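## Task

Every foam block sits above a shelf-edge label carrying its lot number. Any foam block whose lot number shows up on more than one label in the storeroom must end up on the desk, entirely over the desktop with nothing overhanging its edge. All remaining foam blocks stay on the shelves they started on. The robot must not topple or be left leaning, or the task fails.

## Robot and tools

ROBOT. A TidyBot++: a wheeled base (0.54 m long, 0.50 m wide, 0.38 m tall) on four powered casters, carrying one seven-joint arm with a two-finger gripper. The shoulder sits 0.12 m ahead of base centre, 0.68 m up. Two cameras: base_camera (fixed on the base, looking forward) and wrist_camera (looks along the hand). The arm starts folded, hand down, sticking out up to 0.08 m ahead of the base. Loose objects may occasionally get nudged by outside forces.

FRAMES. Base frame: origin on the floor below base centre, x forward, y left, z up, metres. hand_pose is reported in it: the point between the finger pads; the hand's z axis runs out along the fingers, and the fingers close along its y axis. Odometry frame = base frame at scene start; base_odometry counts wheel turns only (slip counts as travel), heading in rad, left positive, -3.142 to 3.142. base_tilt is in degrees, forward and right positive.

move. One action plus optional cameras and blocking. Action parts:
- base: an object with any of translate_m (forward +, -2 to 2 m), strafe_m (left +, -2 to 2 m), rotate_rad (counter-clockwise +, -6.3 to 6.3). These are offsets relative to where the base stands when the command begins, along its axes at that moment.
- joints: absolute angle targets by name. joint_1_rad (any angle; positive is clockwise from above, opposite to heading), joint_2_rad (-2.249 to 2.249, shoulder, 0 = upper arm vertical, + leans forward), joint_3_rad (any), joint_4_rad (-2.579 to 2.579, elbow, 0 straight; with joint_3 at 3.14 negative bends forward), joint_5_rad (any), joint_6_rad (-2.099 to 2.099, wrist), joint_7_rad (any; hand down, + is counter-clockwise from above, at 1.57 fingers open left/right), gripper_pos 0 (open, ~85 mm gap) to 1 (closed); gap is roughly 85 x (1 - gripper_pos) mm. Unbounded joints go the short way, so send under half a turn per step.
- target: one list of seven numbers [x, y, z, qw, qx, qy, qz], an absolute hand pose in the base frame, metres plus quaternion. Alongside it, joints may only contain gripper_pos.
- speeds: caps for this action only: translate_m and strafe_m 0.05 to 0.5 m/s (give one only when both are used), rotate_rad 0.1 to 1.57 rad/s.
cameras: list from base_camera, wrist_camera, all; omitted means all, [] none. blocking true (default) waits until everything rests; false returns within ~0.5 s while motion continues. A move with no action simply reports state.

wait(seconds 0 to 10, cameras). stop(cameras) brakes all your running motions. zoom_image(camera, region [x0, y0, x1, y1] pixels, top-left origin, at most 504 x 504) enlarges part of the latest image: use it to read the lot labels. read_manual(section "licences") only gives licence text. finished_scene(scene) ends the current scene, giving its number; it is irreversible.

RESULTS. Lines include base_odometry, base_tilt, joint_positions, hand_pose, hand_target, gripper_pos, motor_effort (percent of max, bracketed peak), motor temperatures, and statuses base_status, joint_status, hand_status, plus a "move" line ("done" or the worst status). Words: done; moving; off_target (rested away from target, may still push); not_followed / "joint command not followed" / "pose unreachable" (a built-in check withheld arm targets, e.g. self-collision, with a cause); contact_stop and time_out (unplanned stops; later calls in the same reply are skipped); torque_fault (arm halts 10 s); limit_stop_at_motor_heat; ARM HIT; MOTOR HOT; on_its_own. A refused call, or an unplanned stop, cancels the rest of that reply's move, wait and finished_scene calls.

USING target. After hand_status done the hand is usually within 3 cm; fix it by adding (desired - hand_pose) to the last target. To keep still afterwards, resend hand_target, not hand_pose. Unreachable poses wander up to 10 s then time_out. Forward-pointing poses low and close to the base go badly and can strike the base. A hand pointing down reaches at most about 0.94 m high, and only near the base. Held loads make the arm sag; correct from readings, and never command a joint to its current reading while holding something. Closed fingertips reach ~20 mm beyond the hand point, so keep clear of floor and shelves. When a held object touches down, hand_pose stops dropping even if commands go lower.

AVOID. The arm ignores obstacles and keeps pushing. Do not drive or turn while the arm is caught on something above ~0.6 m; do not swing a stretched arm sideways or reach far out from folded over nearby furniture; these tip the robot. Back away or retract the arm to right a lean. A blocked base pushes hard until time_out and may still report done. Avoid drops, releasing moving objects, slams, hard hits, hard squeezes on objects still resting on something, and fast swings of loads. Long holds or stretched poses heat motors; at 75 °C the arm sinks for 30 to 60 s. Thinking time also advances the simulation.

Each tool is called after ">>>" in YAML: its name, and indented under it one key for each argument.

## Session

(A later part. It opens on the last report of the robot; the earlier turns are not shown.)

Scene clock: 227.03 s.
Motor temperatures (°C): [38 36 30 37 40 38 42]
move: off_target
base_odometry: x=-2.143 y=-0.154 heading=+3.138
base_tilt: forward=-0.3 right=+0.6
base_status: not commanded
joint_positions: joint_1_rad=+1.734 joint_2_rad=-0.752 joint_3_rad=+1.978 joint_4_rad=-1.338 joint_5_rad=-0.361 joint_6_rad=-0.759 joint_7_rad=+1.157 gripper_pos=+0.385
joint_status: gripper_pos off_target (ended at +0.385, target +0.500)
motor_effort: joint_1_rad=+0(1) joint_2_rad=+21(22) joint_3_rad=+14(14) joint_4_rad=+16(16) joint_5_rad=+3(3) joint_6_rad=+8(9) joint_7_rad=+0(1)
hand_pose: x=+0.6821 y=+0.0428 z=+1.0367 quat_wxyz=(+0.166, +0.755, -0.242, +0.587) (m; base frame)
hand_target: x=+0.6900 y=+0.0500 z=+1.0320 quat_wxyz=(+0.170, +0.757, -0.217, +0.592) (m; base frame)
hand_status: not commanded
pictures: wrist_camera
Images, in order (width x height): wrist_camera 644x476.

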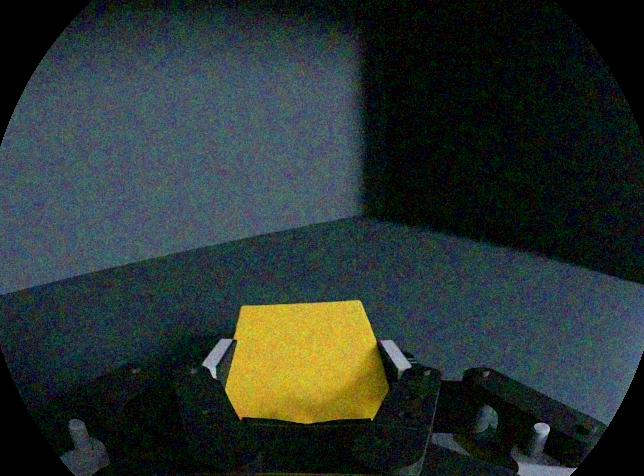

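>>> move:
  target: [0.68,0.05,1.1,0.170,0.7575,-0.217,0.592]
  cameras: ["wrist_camera"]

>>> move:
  base: {"translate_m":-0.6,"strafe_m":-0.1}
  cameras: []

>>> move:
  target: [0.46,0.0,1.13,0,0.755,0,0.656]

>>> move:
  base: {"rotate_rad":-1.571}
  cameras: []

>>> move:
  base: {"strafe_m":-1.55,"translate_m":0.08}

Scene clock: 228.57 s.
Motor temperatures (°C): [38 36 30 37 40 38 42]
move: done
base_odometry: x=-2.143 y=-0.154 heading=+3.138
base_tilt: forward=-0.3 right=+0.6
base_status: not commanded
joint_positions: joint_1_rad=+1.761 joint_2_rad=-0.692 joint_3_rad=+1.982 joint_4_rad=-1.155 joint_5_rad=-0.361 joint_6_rad=-0.842 joint_7_rad=+1.181 gripper_pos=+0.385
joint_status: not commanded
motor_effort: joint_1_rad=-1(1) joint_2_rad=+21(22) joint_3_rad=+13(14) joint_4_rad=+15(18) joint_5_rad=+3(3) joint_6_rad=+8(9) joint_7_rad=+0(1)
hand_pose: x=+0.6853 y=+0.0635 z=+1.1036 quat_wxyz=(+0.152, +0.747, -0.218, +0.609) (m; base frame)
hand_target: x=+0.6800 y=+0.0500 z=+1.1000 quat_wxyz=(+0.170, +0.757, -0.217, +0.592) (m; base frame)
hand_status: done (0.015 m and 3.2 deg from the pose sent, 0.064 m and 3.0 deg at the start)
pictures: wrist_camera
Images, in order (width x height): wrist_camera 644x476.

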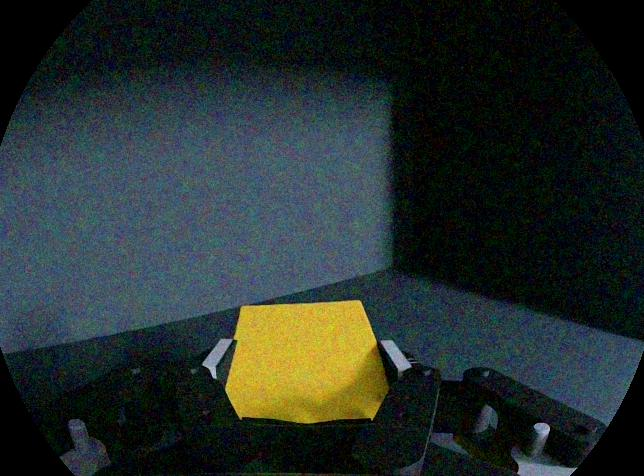

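Scene clock: 231.17 s.
Motor temperatures (°C): [38 36 30 37 40 37 42]
move: done
base_odometry: x=-1.542 y=-0.056 heading=+3.139
base_tilt: forward=-0.3 right=+0.6
base_status: done
joint_positions: joint_1_rad=+1.767 joint_2_rad=-0.689 joint_3_rad=+1.983 joint_4_rad=-1.155 joint_5_rad=-0.361 joint_6_rad=-0.846 joint_7_rad=+1.182 gripper_pos=+0.385
joint_status: not commanded
motor_effort: joint_1_rad=+0(2) joint_2_rad=+21(25) joint_3_rad=+13(16) joint_4_rad=+15(16) joint_5_rad=+3(4) joint_6_rad=+9(9) joint_7_rad=+0(1)
hand_pose: x=+0.6848 y=+0.0585 z=+1.1034 quat_wxyz=(+0.153, +0.747, -0.222, +0.607) (m; base frame)
hand_target: x=+0.6800 y=+0.0500 z=+1.1000 quat_wxyz=(+0.170, +0.757, -0.217, +0.592) (m; base frame)
hand_status: not commanded
pictures: none
No camera images: "cameras" was empty.

Scene clock: 234.13 s.
Motor temperatures (°C): [38 36 30 37 40 37 42]
move: done
base_odometry: x=-1.542 y=-0.056 heading=+3.139
base_tilt: forward=-0.4 right=+0.6
base_status: not commanded
joint_positions: joint_1_rad=+0.016 joint_2_rad=-0.635 joint_3_rad=+3.131 joint_4_rad=-1.666 joint_5_rad=-0.071 joint_6_rad=-0.692 joint_7_rad=+1.530 gripper_pos=+0.385
joint_status: not commanded
motor_effort: joint_1_rad=+0(2) joint_2_rad=+2(21) joint_3_rad=+1(13) joint_4_rad=+20(21) joint_5_rad=+0(3) joint_6_rad=+9(10) joint_7_rad=-1(1)
hand_pose: x=+0.4468 y=+0.0156 z=+1.1351 quat_wxyz=(-0.044, +0.758, -0.023, +0.650) (m; base frame)
hand_target: x=+0.4600 y=+0.0000 z=+1.1300 quat_wxyz=(+0.000, +0.755, +0.000, +0.656) (m; base frame)
hand_status: done (0.021 m and 5.7 deg from the pose sent, 0.234 m and 31.5 deg at the start)
pictures: base_camera, wrist_camera
Images, in order (width x height): base_camera 644x364, wrist_camera 644x476.

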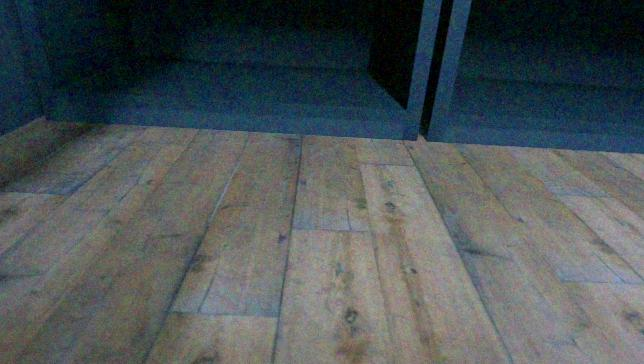

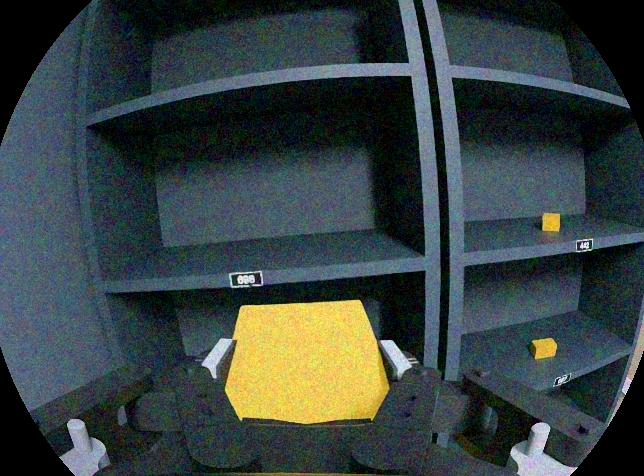

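Scene clock: 236.43 s.
Motor temperatures (°C): [38 36 30 37 40 38 42]
move: done
base_odometry: x=-1.542 y=-0.056 heading=+1.568
base_tilt: forward=-0.4 right=+0.6
base_status: done
joint_positions: joint_1_rad=+0.014 joint_2_rad=-0.629 joint_3_rad=+3.138 joint_4_rad=-1.667 joint_5_rad=-0.066 joint_6_rad=-0.690 joint_7_rad=+1.531 gripper_pos=+0.385
joint_status: not commanded
motor_effort: joint_1_rad=-1(1) joint_2_rad=+2(3) joint_3_rad=+1(3) joint_4_rad=+21(22) joint_5_rad=+0(1) joint_6_rad=+9(9) joint_7_rad=+0(1)
hand_pose: x=+0.4494 y=+0.0119 z=+1.1333 quat_wxyz=(-0.041, +0.760, -0.024, +0.649) (m; base frame)
hand_target: x=+0.4600 y=+0.0000 z=+1.1300 quat_wxyz=(+0.000, +0.755, +0.000, +0.656) (m; base frame)
hand_status: not commanded
pictures: none
No camera images: "cameras" was empty.

Scene clock: 240.93 s.
Motor temperatures (°C): [38 36 30 37 40 38 42]
move: done
base_odometry: x=+0.008 y=+0.021 heading=+1.567
base_tilt: forward=-0.3 right=+0.6
base_status: done
joint_positions: joint_1_rad=+0.013 joint_2_rad=-0.629 joint_3_rad=+3.141 joint_4_rad=-1.667 joint_5_rad=-0.065 joint_6_rad=-0.690 joint_7_rad=+1.531 gripper_pos=+0.385
joint_status: not commanded
motor_effort: joint_1_rad=+0(1) joint_2_rad=+2(3) joint_3_rad=+1(4) joint_4_rad=+20(21) joint_5_rad=+0(1) joint_6_rad=+9(10) joint_7_rad=+0(1)
hand_pose: x=+0.4495 y=+0.0104 z=+1.1334 quat_wxyz=(-0.041, +0.760, -0.025, +0.649) (m; base frame)
hand_target: x=+0.4600 y=+0.0000 z=+1.1300 quat_wxyz=(+0.000, +0.755, +0.000, +0.656) (m; base frame)
hand_status: not commanded
pictures: base_camera, wrist_camera
Images, in order (width x height): base_camera 644x364, wrist_camera 644x476.

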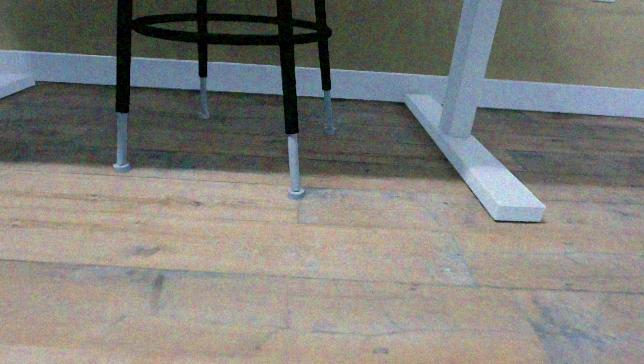

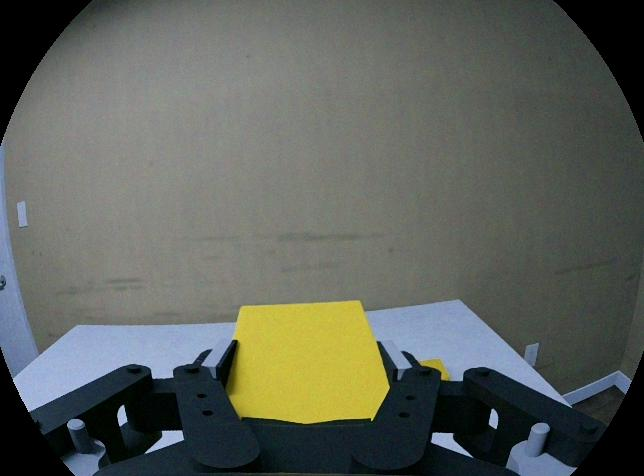

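>>> move:
  base: {"strafe_m":0.04,"translate_m":0.27}
  speeds: {"translate_m":0.3}
  cameras: ["base_camera"]

>>> move:
  target: [0.66,0,0.9,0,0.79,0,0.613]
  cameras: ["wrist_camera"]

>>> move:
  target: [0.68,0,0.82,0,0.79,0,0.613]
  cameras: ["wrist_camera"]

>>> move:
  target: [0.68,0,0.783,0,0.79,0,0.613]
  cameras: []

>>> move:
  target: [0.68,0,0.77,0,0.79,0,0.613]
  cameras: []

>>> move:
  target: [0.68,0,0.757,0,0.79,0,0.613]
  cameras: ["wrist_camera"]

Scene clock: 243.13 s.
Motor temperatures (°C): [38 36 30 37 40 38 42]
move: done
base_odometry: x=-0.031 y=+0.291 heading=+1.567
base_tilt: forward=-0.3 right=+0.6
base_status: done
joint_positions: joint_1_rad=+0.013 joint_2_rad=-0.621 joint_3_rad=+3.141 joint_4_rad=-1.669 joint_5_rad=-0.065 joint_6_rad=-0.689 joint_7_rad=+1.531 gripper_pos=+0.385
joint_status: not commanded
motor_effort: joint_1_rad=-1(1) joint_2_rad=+1(5) joint_3_rad=+1(1) joint_4_rad=+21(22) joint_5_rad=+0(1) joint_6_rad=+9(10) joint_7_rad=+0(1)
hand_pose: x=+0.4534 y=+0.0103 z=+1.1303 quat_wxyz=(-0.041, +0.762, -0.025, +0.646) (m; base frame)
hand_target: x=+0.4600 y=+0.0000 z=+1.1300 quat_wxyz=(+0.000, +0.755, +0.000, +0.656) (m; base frame)
hand_status: not commanded
pictures: base_camera
Images, in order (width x height): base_camera 644x364.

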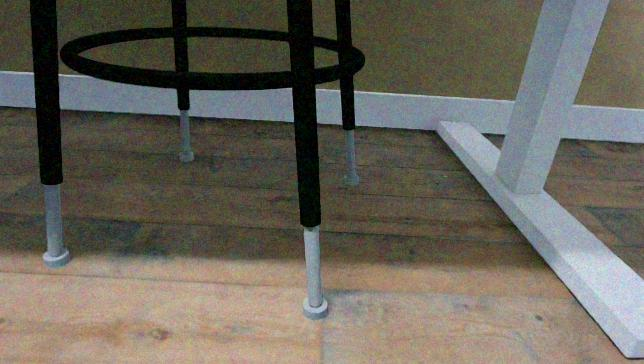

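Scene clock: 245.20 s.
Motor temperatures (°C): [38 36 30 37 40 38 42]
move: done
base_odometry: x=-0.031 y=+0.291 heading=+1.567
base_tilt: forward=-0.3 right=+0.6
base_status: not commanded
joint_positions: joint_1_rad=+0.001 joint_2_rad=-0.133 joint_3_rad=+3.147 joint_4_rad=-2.063 joint_5_rad=-0.058 joint_6_rad=+0.089 joint_7_rad=+1.531 gripper_pos=+0.385
joint_status: not commanded
motor_effort: joint_1_rad=+0(1) joint_2_rad=-16(18) joint_3_rad=+0(1) joint_4_rad=+22(24) joint_5_rad=+1(1) joint_6_rad=+8(10) joint_7_rad=+0(1)
hand_pose: x=+0.6576 y=-0.0036 z=+0.9059 quat_wxyz=(-0.026, +0.794, -0.043, +0.605) (m; base frame)
hand_target: x=+0.6600 y=+0.0000 z=+0.9000 quat_wxyz=(+0.000, +0.790, +0.000, +0.613) (m; base frame)
hand_status: done (0.007 m and 5.8 deg from the pose sent, 0.310 m and 7.4 deg at the start)
pictures: wrist_camera
Images, in order (width x height): wrist_camera 644x476.

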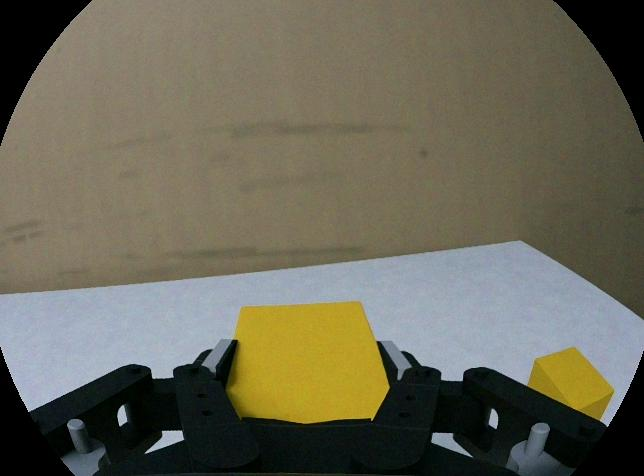

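Scene clock: 246.67 s.
Motor temperatures (°C): [38 36 30 37 40 38 42]
move: done
base_odometry: x=-0.031 y=+0.291 heading=+1.567
base_tilt: forward=-0.3 right=+0.6
base_status: not commanded
joint_positions: joint_1_rad=+0.001 joint_2_rad=+0.040 joint_3_rad=+3.147 joint_4_rad=-2.208 joint_5_rad=-0.057 joint_6_rad=+0.399 joint_7_rad=+1.531 gripper_pos=+0.385
joint_status: not commanded
motor_effort: joint_1_rad=+0(1) joint_2_rad=-19(22) joint_3_rad=+0(1) joint_4_rad=+18(22) joint_5_rad=+1(1) joint_6_rad=+8(10) joint_7_rad=+0(0)
hand_pose: x=+0.6802 y=-0.0088 z=+0.8199 quat_wxyz=(-0.017, +0.797, -0.046, +0.602) (m; base frame)
hand_target: x=+0.6800 y=+0.0000 z=+0.8200 quat_wxyz=(+0.000, +0.790, +0.000, +0.613) (m; base frame)
hand_status: done (0.009 m and 5.8 deg from the pose sent, 0.089 m and 5.8 deg at the start)
pictures: wrist_camera
Images, in order (width x height): wrist_camera 644x476.

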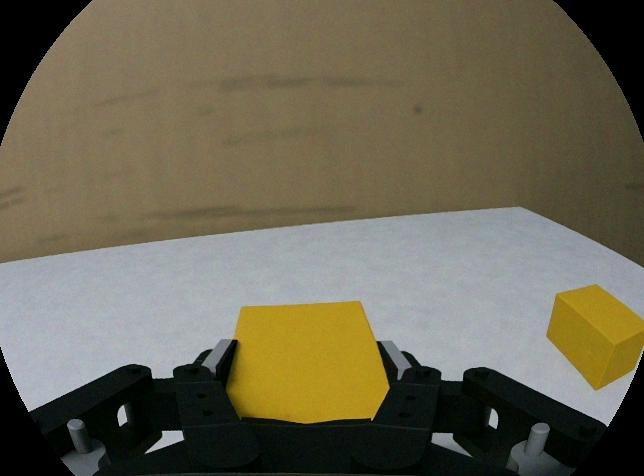

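Scene clock: 247.87 s.
Motor temperatures (°C): [38 36 30 37 40 38 42]
move: done
base_odometry: x=-0.031 y=+0.291 heading=+1.567
base_tilt: forward=-0.3 right=+0.6
base_status: not commanded
joint_positions: joint_1_rad=+0.001 joint_2_rad=+0.116 joint_3_rad=+3.147 joint_4_rad=-2.279 joint_5_rad=-0.057 joint_6_rad=+0.555 joint_7_rad=+1.531 gripper_pos=+0.385
joint_status: not commanded
motor_effort: joint_1_rad=+0(1) joint_2_rad=-20(23) joint_3_rad=+0(0) joint_4_rad=+17(19) joint_5_rad=+1(1) joint_6_rad=+9(10) joint_7_rad=+0(0)
hand_pose: x=+0.6812 y=-0.0112 z=+0.7865 quat_wxyz=(-0.013, +0.794, -0.046, +0.606) (m; base frame)
hand_target: x=+0.6800 y=+0.0000 z=+0.7830 quat_wxyz=(+0.000, +0.790, +0.000, +0.613) (m; base frame)
hand_status: done (0.012 m and 5.6 deg from the pose sent, 0.038 m and 5.8 deg at the start)
pictures: none
No camera images: "cameras" was empty.

Scene clock: 248.57 s.
Motor temperatures (°C): [38 36 30 37 40 38 42]
move: done
base_odometry: x=-0.031 y=+0.291 heading=+1.567
base_tilt: forward=-0.3 right=+0.6
base_status: not commanded
joint_positions: joint_1_rad=+0.001 joint_2_rad=+0.143 joint_3_rad=+3.147 joint_4_rad=-2.300 joint_5_rad=-0.057 joint_6_rad=+0.616 joint_7_rad=+1.531 gripper_pos=+0.385
joint_status: not commanded
motor_effort: joint_1_rad=+0(1) joint_2_rad=-21(22) joint_3_rad=+0(0) joint_4_rad=+16(17) joint_5_rad=+1(1) joint_6_rad=+8(9) joint_7_rad=+0(1)
hand_pose: x=+0.6822 y=-0.0121 z=+0.7786 quat_wxyz=(-0.011, +0.790, -0.046, +0.611) (m; base frame)
hand_target: x=+0.6800 y=+0.0000 z=+0.7700 quat_wxyz=(+0.000, +0.790, +0.000, +0.613) (m; base frame)
hand_status: done (0.015 m and 5.4 deg from the pose sent, 0.020 m and 5.6 deg at the start)
pictures: none
No camera images: "cameras" was empty.

Scene clock: 249.27 s.
Motor temperatures (°C): [38 36 30 37 40 38 42]
move: done
base_odometry: x=-0.031 y=+0.291 heading=+1.567
base_tilt: forward=-0.3 right=+0.6
base_status: not commanded
joint_positions: joint_1_rad=+0.001 joint_2_rad=+0.175 joint_3_rad=+3.147 joint_4_rad=-2.321 joint_5_rad=-0.057 joint_6_rad=+0.673 joint_7_rad=+1.531 gripper_pos=+0.385
joint_status: not commanded
motor_effort: joint_1_rad=+0(1) joint_2_rad=-20(23) joint_3_rad=+0(0) joint_4_rad=+14(17) joint_5_rad=+1(1) joint_6_rad=+7(9) joint_7_rad=+0(1)
hand_pose: x=+0.6827 y=-0.0128 z=+0.7672 quat_wxyz=(-0.010, +0.789, -0.046, +0.612) (m; base frame)
hand_target: x=+0.6800 y=+0.0000 z=+0.7570 quat_wxyz=(+0.000, +0.790, +0.000, +0.613) (m; base frame)
hand_status: done (0.017 m and 5.4 deg from the pose sent, 0.025 m and 5.4 deg at the start)
pictures: wrist_camera
Images, in order (width x height): wrist_camera 644x476.

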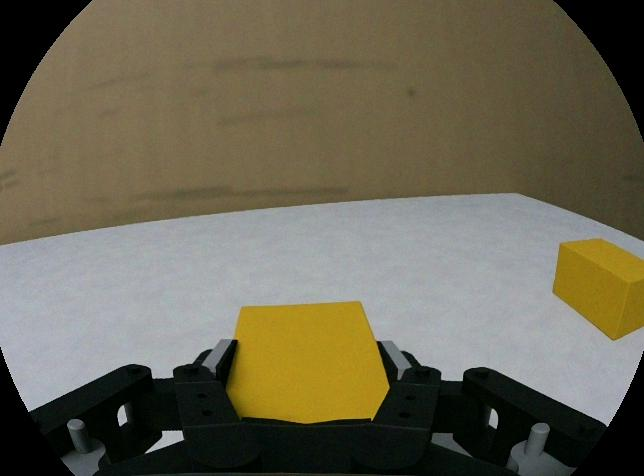

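>>> move:
  target: [0.68,0,0.748,0,0.79,0,0.613]
  cameras: []

>>> move:
  joints: {"gripper_pos":0}
  cameras: ["wrist_camera"]

>>> move:
  base: {"translate_m":-0.32}

>>> move:
  joints: {"joint_1_rad":0,"joint_2_rad":-0.8,"joint_3_rad":3.14,"joint_4_rad":-2.4,"joint_5_rad":0,"joint_6_rad":-0.4,"joint_7_rad":1.57}
  base: {"rotate_rad":1.572}
  cameras: []

>>> move:
  base: {"translate_m":1.35,"strafe_m":0.13}

Scene clock: 251.27 s.
Motor temperatures (°C): [38 36 30 37 40 38 42]
move: done
base_odometry: x=-0.031 y=+0.291 heading=+1.567
base_tilt: forward=-0.3 right=+0.6
base_status: not commanded
joint_positions: joint_1_rad=+0.001 joint_2_rad=+0.188 joint_3_rad=+3.147 joint_4_rad=-2.333 joint_5_rad=-0.056 joint_6_rad=+0.718 joint_7_rad=+1.531 gripper_pos=+0.385
joint_status: not commanded
motor_effort: joint_1_rad=+0(1) joint_2_rad=-20(21) joint_3_rad=+1(2) joint_4_rad=+15(16) joint_5_rad=+1(1) joint_6_rad=+7(9) joint_7_rad=+0(0)
hand_pose: x=+0.6832 y=-0.0133 z=+0.7676 quat_wxyz=(-0.009, +0.783, -0.045, +0.620) (m; base frame)
hand_target: x=+0.6800 y=+0.0000 z=+0.7480 quat_wxyz=(+0.000, +0.790, +0.000, +0.613) (m; base frame)
hand_status: done (0.024 m and 5.4 deg from the pose sent, 0.023 m and 5.4 deg at the start)
pictures: none
No camera images: "cameras" was empty.

Scene clock: 252.10 s.
Motor temperatures (°C): [38 36 30 37 40 38 42]
move: done
base_odometry: x=-0.031 y=+0.291 heading=+1.567
base_tilt: forward=-0.3 right=+0.6
base_status: not commanded
joint_positions: joint_1_rad=+0.001 joint_2_rad=+0.199 joint_3_rad=+3.147 joint_4_rad=-2.335 joint_5_rad=-0.056 joint_6_rad=+0.718 joint_7_rad=+1.531 gripper_pos=+0.000
joint_status: all done
motor_effort: joint_1_rad=+0(1) joint_2_rad=-22(23) joint_3_rad=+0(1) joint_4_rad=+15(16) joint_5_rad=+1(1) joint_6_rad=+8(9) joint_7_rad=+0(0)
hand_pose: x=+0.6834 y=-0.0133 z=+0.7609 quat_wxyz=(-0.008, +0.787, -0.045, +0.615) (m; base frame)
hand_target: x=+0.6800 y=+0.0000 z=+0.7480 quat_wxyz=(+0.000, +0.790, +0.000, +0.613) (m; base frame)
hand_status: not commanded
pictures: wrist_camera
Images, in order (width x height): wrist_camera 644x476.

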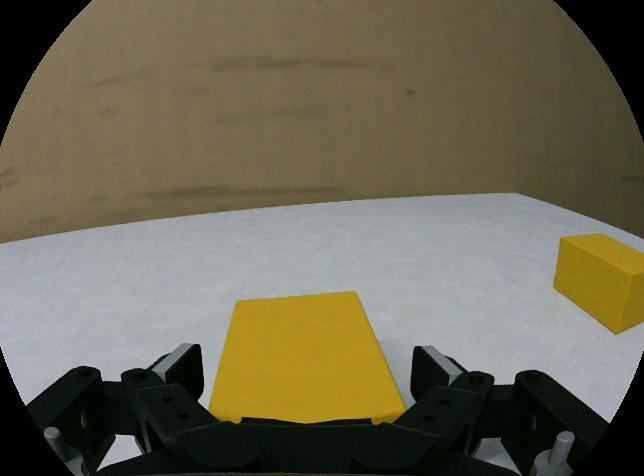

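Scene clock: 254.13 s.
Motor temperatures (°C): [38 36 30 37 40 38 42]
move: done
base_odometry: x=-0.032 y=-0.029 heading=+1.567
base_tilt: forward=-0.3 right=+0.6
base_status: done
joint_positions: joint_1_rad=+0.001 joint_2_rad=+0.206 joint_3_rad=+3.147 joint_4_rad=-2.340 joint_5_rad=-0.056 joint_6_rad=+0.719 joint_7_rad=+1.531 gripper_pos=+0.000
joint_status: not commanded
motor_effort: joint_1_rad=+0(2) joint_2_rad=-22(25) joint_3_rad=+0(1) joint_4_rad=+15(16) joint_5_rad=+1(1) joint_6_rad=+8(9) joint_7_rad=+0(1)
hand_pose: x=+0.6823 y=-0.0132 z=+0.7544 quat_wxyz=(-0.008, +0.791, -0.045, +0.611) (m; base frame)
hand_target: x=+0.6800 y=+0.0000 z=+0.7480 quat_wxyz=(+0.000, +0.790, +0.000, +0.613) (m; base frame)
hand_status: not commanded
pictures: base_camera, wrist_camera
Images, in order (width x height): base_camera 644x364, wrist_camera 644x476.

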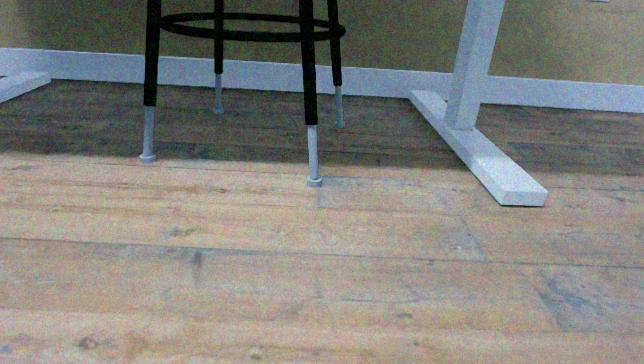

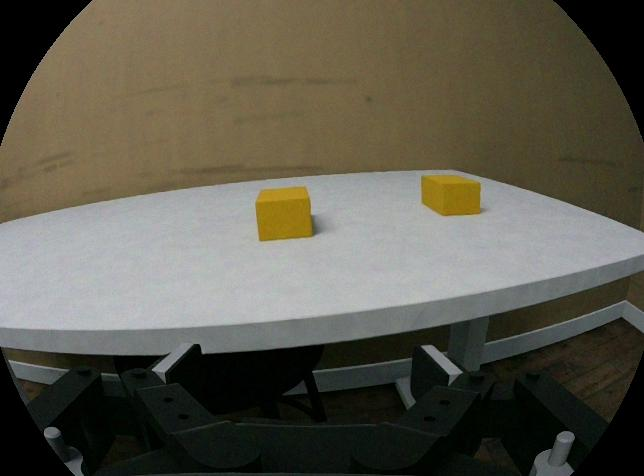

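Scene clock: 256.80 s.
Motor temperatures (°C): [38 36 30 37 40 38 42]
move: done
base_odometry: x=-0.032 y=-0.029 heading=+3.138
base_tilt: forward=-0.3 right=+0.6
base_status: done
joint_positions: joint_1_rad=+0.001 joint_2_rad=-0.786 joint_3_rad=+3.140 joint_4_rad=-2.368 joint_5_rad=-0.056 joint_6_rad=-0.350 joint_7_rad=+1.531 gripper_pos=+0.000
joint_status: all done
motor_effort: joint_1_rad=+0(3) joint_2_rad=+5(24) joint_3_rad=+1(3) joint_4_rad=+22(23) joint_5_rad=+0(2) joint_6_rad=+9(9) joint_7_rad=+0(1)
hand_pose: x=+0.4269 y=+0.0075 z=+0.8658 quat_wxyz=(-0.034, +0.822, -0.032, +0.568) (m; base frame)
hand_target: x=+0.4144 y=+0.0019 z=+0.8362 quat_wxyz=(+0.000, +0.841, +0.000, +0.540) (m; base frame)
hand_status: not commanded
pictures: none
No camera images: "cameras" was empty.

Scene clock: 260.87 s.
Motor temperatures (°C): [38 35 30 37 40 37 42]
move: done
base_odometry: x=-1.383 y=-0.154 heading=+3.139
base_tilt: forward=-0.3 right=+0.6
base_status: done
joint_positions: joint_1_rad=+0.001 joint_2_rad=-0.790 joint_3_rad=+3.140 joint_4_rad=-2.369 joint_5_rad=-0.056 joint_6_rad=-0.353 joint_7_rad=+1.531 gripper_pos=+0.000
joint_status: not commanded
motor_effort: joint_1_rad=-1(1) joint_2_rad=+4(7) joint_3_rad=+1(1) joint_4_rad=+22(24) joint_5_rad=+1(1) joint_6_rad=+8(9) joint_7_rad=+0(1)
hand_pose: x=+0.4257 y=+0.0075 z=+0.8654 quat_wxyz=(-0.034, +0.822, -0.032, +0.568) (m; base frame)
hand_target: x=+0.4144 y=+0.0019 z=+0.8362 quat_wxyz=(+0.000, +0.841, +0.000, +0.540) (m; base frame)
hand_status: not commanded
pictures: base_camera, wrist_camera
Images, in order (width x height): base_camera 644x364, wrist_camera 644x476.

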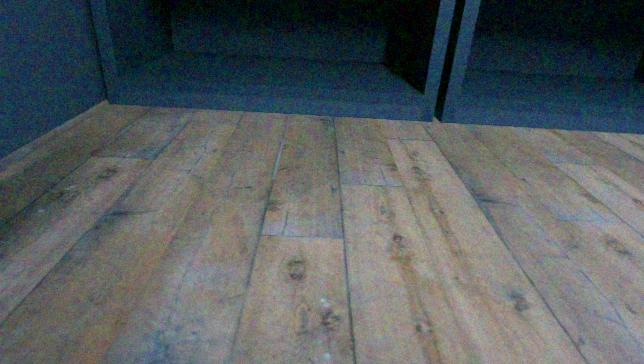

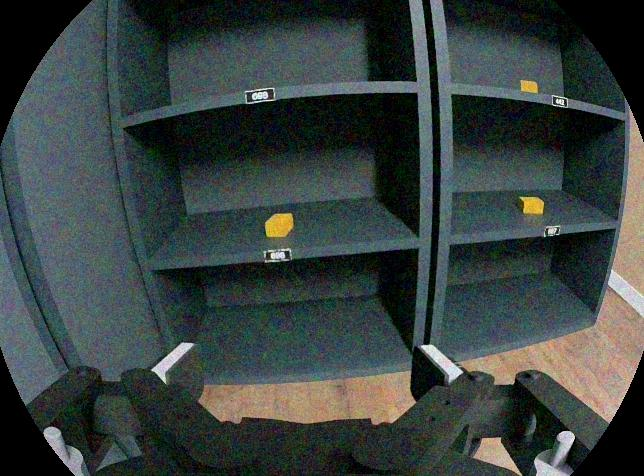

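>>> move:
  target: [0.58,0,0.74,0,0.843,0,0.537]
  cameras: []

>>> move:
  base: {"translate_m":0.62,"strafe_m":0.1}

Scene clock: 263.53 s.
Motor temperatures (°C): [38 35 30 37 40 37 42]
move: done
base_odometry: x=-1.383 y=-0.154 heading=+3.139
base_tilt: forward=-0.3 right=+0.6
base_status: not commanded
joint_positions: joint_1_rad=+0.001 joint_2_rad=-0.104 joint_3_rad=+3.140 joint_4_rad=-2.444 joint_5_rad=-0.055 joint_6_rad=+0.324 joint_7_rad=+1.531 gripper_pos=+0.000
joint_status: not commanded
motor_effort: joint_1_rad=-1(1) joint_2_rad=-13(14) joint_3_rad=+0(1) joint_4_rad=+17(23) joint_5_rad=+1(1) joint_6_rad=+8(9) joint_7_rad=+0(0)
hand_pose: x=+0.5821 y=-0.0039 z=+0.7478 quat_wxyz=(-0.017, +0.845, -0.043, +0.533) (m; base frame)
hand_target: x=+0.5800 y=+0.0000 z=+0.7400 quat_wxyz=(+0.000, +0.843, +0.000, +0.537) (m; base frame)
hand_status: done (0.009 m and 5.3 deg from the pose sent, 0.199 m and 6.8 deg at the start)
pictures: none
No camera images: "cameras" was empty.

Scene clock: 266.17 s.
Motor temperatures (°C): [38 35 30 37 40 38 42]
move: done
base_odometry: x=-2.003 y=-0.253 heading=+3.139
base_tilt: forward=-0.3 right=+0.6
base_status: done
joint_positions: joint_1_rad=+0.001 joint_2_rad=-0.100 joint_3_rad=+3.140 joint_4_rad=-2.449 joint_5_rad=-0.055 joint_6_rad=+0.329 joint_7_rad=+1.531 gripper_pos=+0.000
joint_status: not commanded
motor_effort: joint_1_rad=+0(1) joint_2_rad=-13(15) joint_3_rad=+0(1) joint_4_rad=+17(19) joint_5_rad=+1(1) joint_6_rad=+8(9) joint_7_rad=+0(1)
hand_pose: x=+0.5812 y=-0.0040 z=+0.7447 quat_wxyz=(-0.017, +0.846, -0.043, +0.532) (m; base frame)
hand_target: x=+0.5800 y=+0.0000 z=+0.7400 quat_wxyz=(+0.000, +0.843, +0.000, +0.537) (m; base frame)
hand_status: not commanded
pictures: base_camera, wrist_camera
Images, in order (width x height): base_camera 644x364, wrist_camera 644x476.

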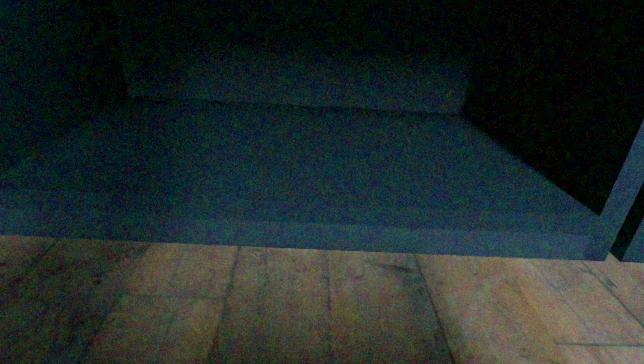

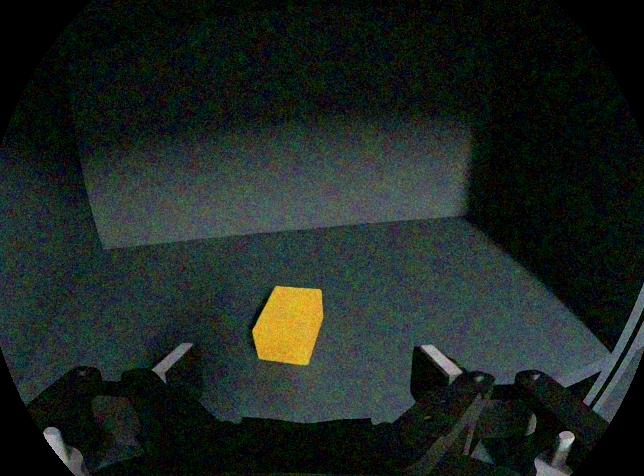

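>>> move:
  base: {"translate_m":-0.08}
  cameras: []

>>> move:
  target: [0.7,0.05,0.63,0.056,0.838,-0.088,0.534]
  cameras: ["wrist_camera"]

>>> move:
  target: [0.7,0.05,0.58,0.056,0.838,-0.088,0.534]
  cameras: ["wrist_camera"]

Scene clock: 267.90 s.
Motor temperatures (°C): [38 35 30 37 40 38 42]
move: done
base_odometry: x=-1.923 y=-0.253 heading=+3.139
base_tilt: forward=-0.3 right=+0.6
base_status: done
joint_positions: joint_1_rad=+0.001 joint_2_rad=-0.098 joint_3_rad=+3.141 joint_4_rad=-2.451 joint_5_rad=-0.054 joint_6_rad=+0.331 joint_7_rad=+1.531 gripper_pos=+0.000
joint_status: not commanded
motor_effort: joint_1_rad=-1(2) joint_2_rad=-12(17) joint_3_rad=+0(1) joint_4_rad=+17(18) joint_5_rad=+1(1) joint_6_rad=+8(9) joint_7_rad=+0(1)
hand_pose: x=+0.5807 y=-0.0044 z=+0.7428 quat_wxyz=(-0.016, +0.847, -0.043, +0.530) (m; base frame)
hand_target: x=+0.5800 y=+0.0000 z=+0.7400 quat_wxyz=(+0.000, +0.843, +0.000, +0.537) (m; base frame)
hand_status: not commanded
pictures: none
No camera images: "cameras" was empty.

Scene clock: 270.07 s.
Motor temperatures (°C): [38 35 30 37 40 38 42]
move: done
base_odometry: x=-1.923 y=-0.253 heading=+3.139
base_tilt: forward=-0.3 right=+0.6
base_status: not commanded
joint_positions: joint_1_rad=-0.545 joint_2_rad=+0.483 joint_3_rad=+3.423 joint_4_rad=-2.271 joint_5_rad=-0.539 joint_6_rad=+0.663 joint_7_rad=+1.643 gripper_pos=+0.000
joint_status: not commanded
motor_effort: joint_1_rad=-1(1) joint_2_rad=-26(28) joint_3_rad=+3(3) joint_4_rad=+10(17) joint_5_rad=+1(2) joint_6_rad=+7(9) joint_7_rad=+0(1)
hand_pose: x=+0.6891 y=+0.0624 z=+0.6192 quat_wxyz=(+0.032, +0.854, -0.077, +0.513) (m; base frame)
hand_target: x=+0.7000 y=+0.0500 z=+0.6300 quat_wxyz=(+0.056, +0.839, -0.088, +0.534) (m; base frame)
hand_status: done (0.020 m and 4.3 deg from the pose sent, 0.173 m and 9.8 deg at the start)
pictures: wrist_camera
Images, in order (width x height): wrist_camera 644x476.

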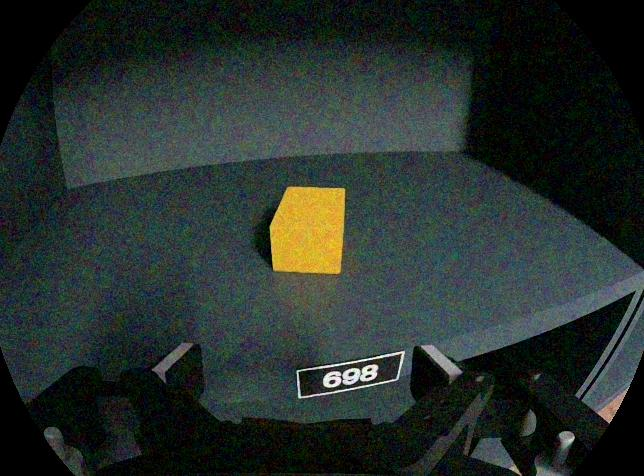

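Scene clock: 271.40 s.
Motor temperatures (°C): [38 35 30 37 40 38 42]
move: done
base_odometry: x=-1.923 y=-0.253 heading=+3.139
base_tilt: forward=-0.3 right=+0.6
base_status: not commanded
joint_positions: joint_1_rad=-0.545 joint_2_rad=+0.634 joint_3_rad=+3.419 joint_4_rad=-2.271 joint_5_rad=-0.539 joint_6_rad=+0.802 joint_7_rad=+1.585 gripper_pos=+0.000
joint_status: not commanded
motor_effort: joint_1_rad=+0(1) joint_2_rad=-28(30) joint_3_rad=+3(4) joint_4_rad=+8(12) joint_5_rad=+1(1) joint_6_rad=+8(9) joint_7_rad=+0(1)
hand_pose: x=+0.6973 y=+0.0527 z=+0.5785 quat_wxyz=(+0.061, +0.848, -0.076, +0.521) (m; base frame)
hand_target: x=+0.7000 y=+0.0500 z=+0.5800 quat_wxyz=(+0.056, +0.839, -0.088, +0.534) (m; base frame)
hand_status: done (0.004 m and 2.4 deg from the pose sent, 0.043 m and 4.3 deg at the start)
pictures: wrist_camera
Images, in order (width x height): wrist_camera 644x476.

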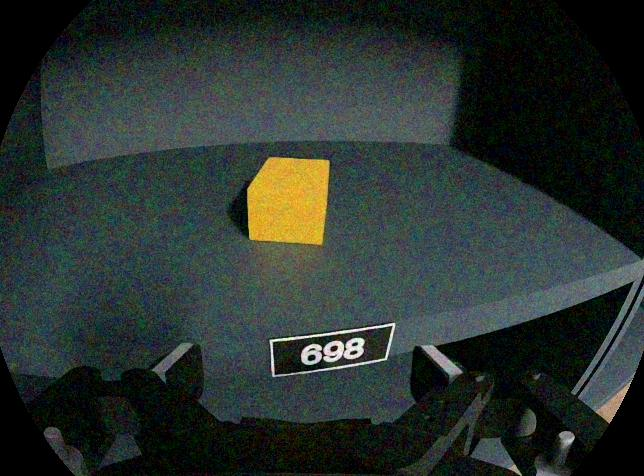

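>>> move:
  base: {"translate_m":0.13,"strafe_m":-0.014}
  speeds: {"translate_m":0.2}
  cameras: ["wrist_camera"]

Scene clock: 273.10 s.
Motor temperatures (°C): [38 35 30 37 40 38 42]
move: done
base_odometry: x=-2.053 y=-0.239 heading=+3.138
base_tilt: forward=-0.3 right=+0.6
base_status: done
joint_positions: joint_1_rad=-0.544 joint_2_rad=+0.635 joint_3_rad=+3.418 joint_4_rad=-2.271 joint_5_rad=-0.539 joint_6_rad=+0.807 joint_7_rad=+1.585 gripper_pos=+0.000
joint_status: not commanded
motor_effort: joint_1_rad=-1(2) joint_2_rad=-28(31) joint_3_rad=+4(5) joint_4_rad=+8(10) joint_5_rad=+1(1) joint_6_rad=+8(9) joint_7_rad=+0(1)
hand_pose: x=+0.6979 y=+0.0525 z=+0.5794 quat_wxyz=(+0.061, +0.847, -0.076, +0.522) (m; base frame)
hand_target: x=+0.7000 y=+0.0500 z=+0.5800 quat_wxyz=(+0.056, +0.839, -0.088, +0.534) (m; base frame)
hand_status: not commanded
pictures: wrist_camera
Images, in order (width x height): wrist_camera 644x476.

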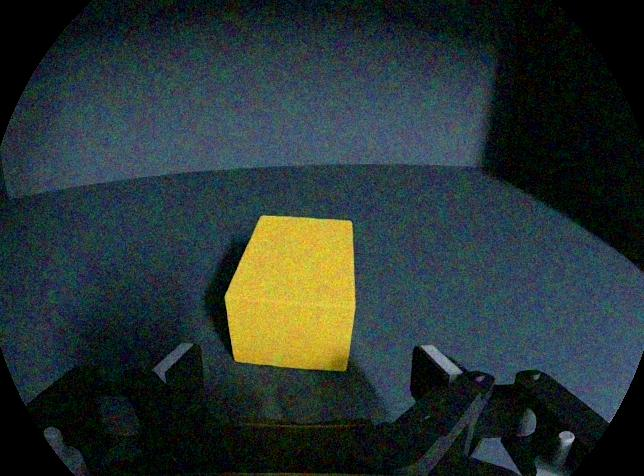

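>>> move:
  base: {"translate_m":0.085,"strafe_m":-0.011}
  speeds: {"translate_m":0.15}
  cameras: ["wrist_camera"]

>>> move:
  joints: {"gripper_pos":0.48}
  cameras: ["wrist_camera"]

>>> move:
  target: [0.68,0.05,0.65,0.056,0.838,-0.088,0.534]
  cameras: ["wrist_camera"]

Scene clock: 276.37 s.
Motor temperatures (°C): [38 36 30 37 40 38 42]
move: done
base_odometry: x=-2.138 y=-0.227 heading=+3.139
base_tilt: forward=-0.3 right=+0.6
base_status: done
joint_positions: joint_1_rad=-0.544 joint_2_rad=+0.635 joint_3_rad=+3.418 joint_4_rad=-2.271 joint_5_rad=-0.539 joint_6_rad=+0.808 joint_7_rad=+1.585 gripper_pos=+0.000
joint_status: not commanded
motor_effort: joint_1_rad=+0(2) joint_2_rad=-29(30) joint_3_rad=+4(5) joint_4_rad=+8(10) joint_5_rad=+1(1) joint_6_rad=+7(9) joint_7_rad=+0(1)
hand_pose: x=+0.6980 y=+0.0523 z=+0.5795 quat_wxyz=(+0.061, +0.847, -0.076, +0.523) (m; base frame)
hand_target: x=+0.7000 y=+0.0500 z=+0.5800 quat_wxyz=(+0.056, +0.839, -0.088, +0.534) (m; base frame)
hand_status: not commanded
pictures: wrist_camera
Images, in order (width x height): wrist_camera 644x476.

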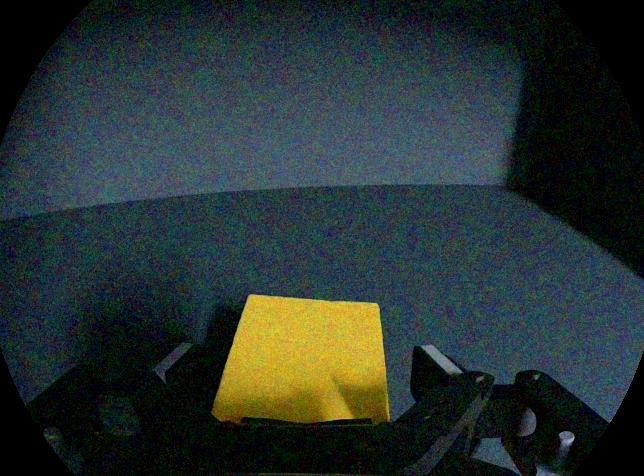

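Scene clock: 277.17 s.
Motor temperatures (°C): [38 36 30 37 40 38 42]
move: off_target
base_odometry: x=-2.138 y=-0.227 heading=+3.139
base_tilt: forward=-0.3 right=+0.6
base_status: not commanded
joint_positions: joint_1_rad=-0.544 joint_2_rad=+0.635 joint_3_rad=+3.418 joint_4_rad=-2.271 joint_5_rad=-0.539 joint_6_rad=+0.812 joint_7_rad=+1.585 gripper_pos=+0.395
joint_status: gripper_pos off_target (ended at +0.395, target +0.480)
motor_effort: joint_1_rad=-1(1) joint_2_rad=-28(29) joint_3_rad=+4(4) joint_4_rad=+8(9) joint_5_rad=+1(1) joint_6_rad=+7(9) joint_7_rad=+0(1)
hand_pose: x=+0.6986 y=+0.0522 z=+0.5807 quat_wxyz=(+0.061, +0.846, -0.076, +0.525) (m; base frame)
hand_target: x=+0.7000 y=+0.0500 z=+0.5800 quat_wxyz=(+0.056, +0.839, -0.088, +0.534) (m; base frame)
hand_status: not commanded
pictures: wrist_camera
Images, in order (width x height): wrist_camera 644x476.

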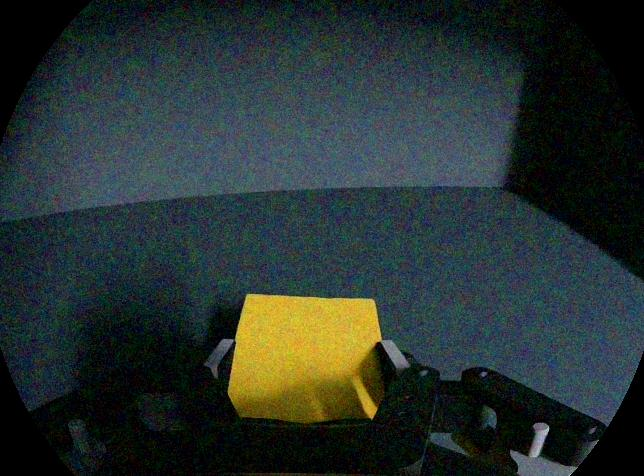

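Scene clock: 278.43 s.
Motor temperatures (°C): [38 36 30 37 40 38 42]
move: done
base_odometry: x=-2.138 y=-0.227 heading=+3.139
base_tilt: forward=-0.3 right=+0.6
base_status: not commanded
joint_positions: joint_1_rad=-0.564 joint_2_rad=+0.422 joint_3_rad=+3.418 joint_4_rad=-2.271 joint_5_rad=-0.606 joint_6_rad=+0.752 joint_7_rad=+1.720 gripper_pos=+0.395
joint_status: not commanded
motor_effort: joint_1_rad=+0(1) joint_2_rad=-26(30) joint_3_rad=+3(4) joint_4_rad=+12(13) joint_5_rad=+2(2) joint_6_rad=+8(9) joint_7_rad=+0(1)
hand_pose: x=+0.6971 y=+0.0588 z=+0.6738 quat_wxyz=(+0.041, +0.820, -0.079, +0.566) (m; base frame)
hand_target: x=+0.6800 y=+0.0500 z=+0.6500 quat_wxyz=(+0.056, +0.839, -0.088, +0.534) (m; base frame)
hand_status: done (0.031 m and 4.6 deg from the pose sent, 0.072 m and 2.0 deg at the start)
pictures: wrist_camera
Images, in order (width x height): wrist_camera 644x476.

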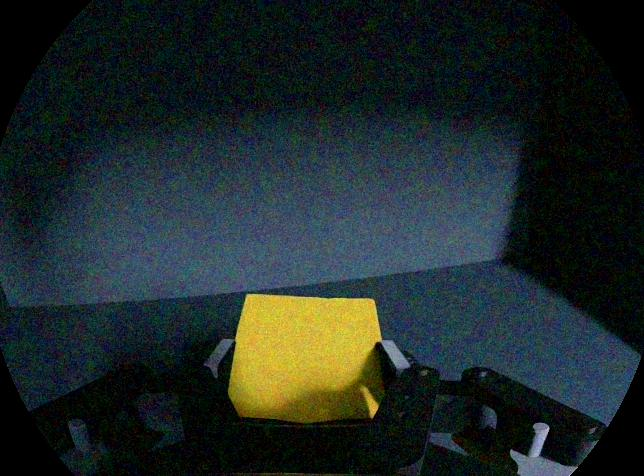

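>>> move:
  base: {"translate_m":-0.62,"strafe_m":-0.05}
  cameras: []

>>> move:
  target: [0.46,0.0,1.05,0,0.843,0,0.537]
  cameras: ["wrist_camera"]

>>> move:
  base: {"rotate_rad":-1.571}
  cameras: []

>>> move:
  base: {"strafe_m":-1.31,"translate_m":0.18}

Scene clock: 281.33 s.
Motor temperatures (°C): [38 36 30 37 40 37 42]
move: done
base_odometry: x=-1.518 y=-0.179 heading=+3.139
base_tilt: forward=-0.3 right=+0.6
base_status: done
joint_positions: joint_1_rad=-0.566 joint_2_rad=+0.421 joint_3_rad=+3.418 joint_4_rad=-2.272 joint_5_rad=-0.607 joint_6_rad=+0.748 joint_7_rad=+1.721 gripper_pos=+0.395
joint_status: not commanded
motor_effort: joint_1_rad=+0(2) joint_2_rad=-26(28) joint_3_rad=+3(3) joint_4_rad=+12(14) joint_5_rad=+2(2) joint_6_rad=+8(9) joint_7_rad=+0(1)
hand_pose: x=+0.6963 y=+0.0597 z=+0.6726 quat_wxyz=(+0.041, +0.821, -0.079, +0.564) (m; base frame)
hand_target: x=+0.6800 y=+0.0500 z=+0.6500 quat_wxyz=(+0.056, +0.839, -0.088, +0.534) (m; base frame)
hand_status: not commanded
pictures: none
No camera images: "cameras" was empty.

Scene clock: 284.10 s.
Motor temperatures (°C): [37 36 30 37 40 37 42]
move: done
base_odometry: x=-1.518 y=-0.179 heading=+3.139
base_tilt: forward=-0.4 right=+0.6
base_status: not commanded
joint_positions: joint_1_rad=-0.023 joint_2_rad=-0.549 joint_3_rad=+3.163 joint_4_rad=-1.671 joint_5_rad=-0.070 joint_6_rad=-0.856 joint_7_rad=+1.617 gripper_pos=+0.395
joint_status: not commanded
motor_effort: joint_1_rad=-1(1) joint_2_rad=+0(28) joint_3_rad=+1(3) joint_4_rad=+22(22) joint_5_rad=+0(2) joint_6_rad=+8(9) joint_7_rad=-1(1)
hand_pose: x=+0.4682 y=+0.0151 z=+1.0550 quat_wxyz=(-0.028, +0.834, +0.013, +0.550) (m; base frame)
hand_target: x=+0.4600 y=+0.0000 z=+1.0500 quat_wxyz=(+0.000, +0.843, +0.000, +0.537) (m; base frame)
hand_status: done (0.018 m and 4.0 deg from the pose sent, 0.449 m and 10.9 deg at the start)
pictures: wrist_camera
Images, in order (width x height): wrist_camera 644x476.

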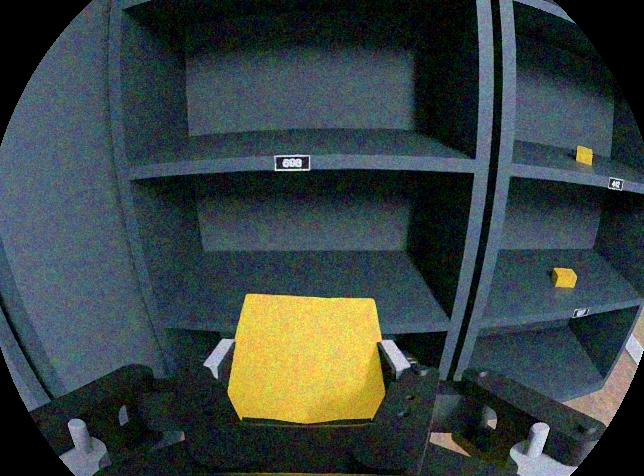

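Scene clock: 286.40 s.
Motor temperatures (°C): [37 36 30 37 40 37 42]
move: done
base_odometry: x=-1.518 y=-0.179 heading=+1.569
base_tilt: forward=-0.3 right=+0.6
base_status: done
joint_positions: joint_1_rad=-0.018 joint_2_rad=-0.549 joint_3_rad=+3.158 joint_4_rad=-1.671 joint_5_rad=-0.064 joint_6_rad=-0.858 joint_7_rad=+1.616 gripper_pos=+0.395
joint_status: not commanded
motor_effort: joint_1_rad=+0(1) joint_2_rad=-1(3) joint_3_rad=+0(2) joint_4_rad=+21(22) joint_5_rad=+0(1) joint_6_rad=+8(9) joint_7_rad=+0(1)
hand_pose: x=+0.4680 y=+0.0149 z=+1.0543 quat_wxyz=(-0.024, +0.835, +0.014, +0.549) (m; base frame)
hand_target: x=+0.4600 y=+0.0000 z=+1.0500 quat_wxyz=(+0.000, +0.843, +0.000, +0.537) (m; base frame)
hand_status: not commanded
pictures: none
No camera images: "cameras" was empty.

Scene clock: 290.40 s.
Motor temperatures (°C): [37 36 30 37 40 37 42]
move: done
base_odometry: x=-0.207 y=-0.002 heading=+1.567
base_tilt: forward=-0.3 right=+0.6
base_status: done
joint_positions: joint_1_rad=-0.018 joint_2_rad=-0.549 joint_3_rad=+3.154 joint_4_rad=-1.671 joint_5_rad=-0.063 joint_6_rad=-0.859 joint_7_rad=+1.616 gripper_pos=+0.395
joint_status: not commanded
motor_effort: joint_1_rad=+0(1) joint_2_rad=-1(2) joint_3_rad=+1(3) joint_4_rad=+21(22) joint_5_rad=+0(1) joint_6_rad=+9(9) joint_7_rad=+0(1)
hand_pose: x=+0.4678 y=+0.0165 z=+1.0540 quat_wxyz=(-0.024, +0.835, +0.016, +0.549) (m; base frame)
hand_target: x=+0.4600 y=+0.0000 z=+1.0500 quat_wxyz=(+0.000, +0.843, +0.000, +0.537) (m; base frame)
hand_status: not commanded
pictures: base_camera, wrist_camera
Images, in order (width x height): base_camera 644x364, wrist_camera 644x476.

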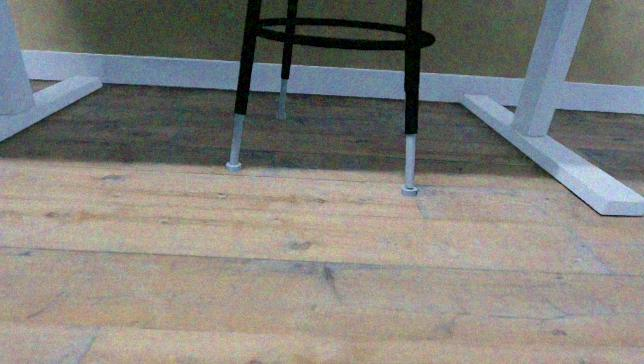

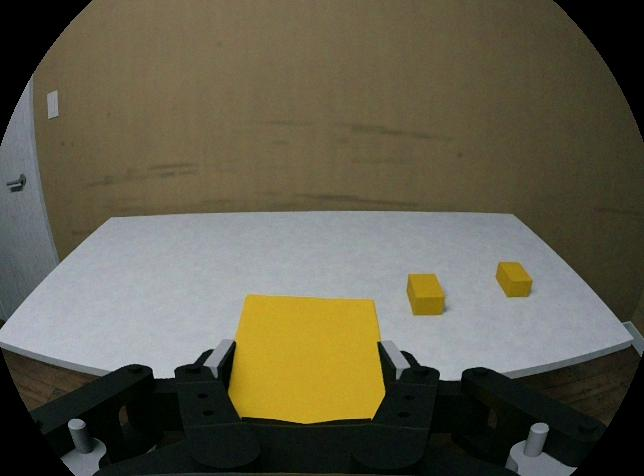

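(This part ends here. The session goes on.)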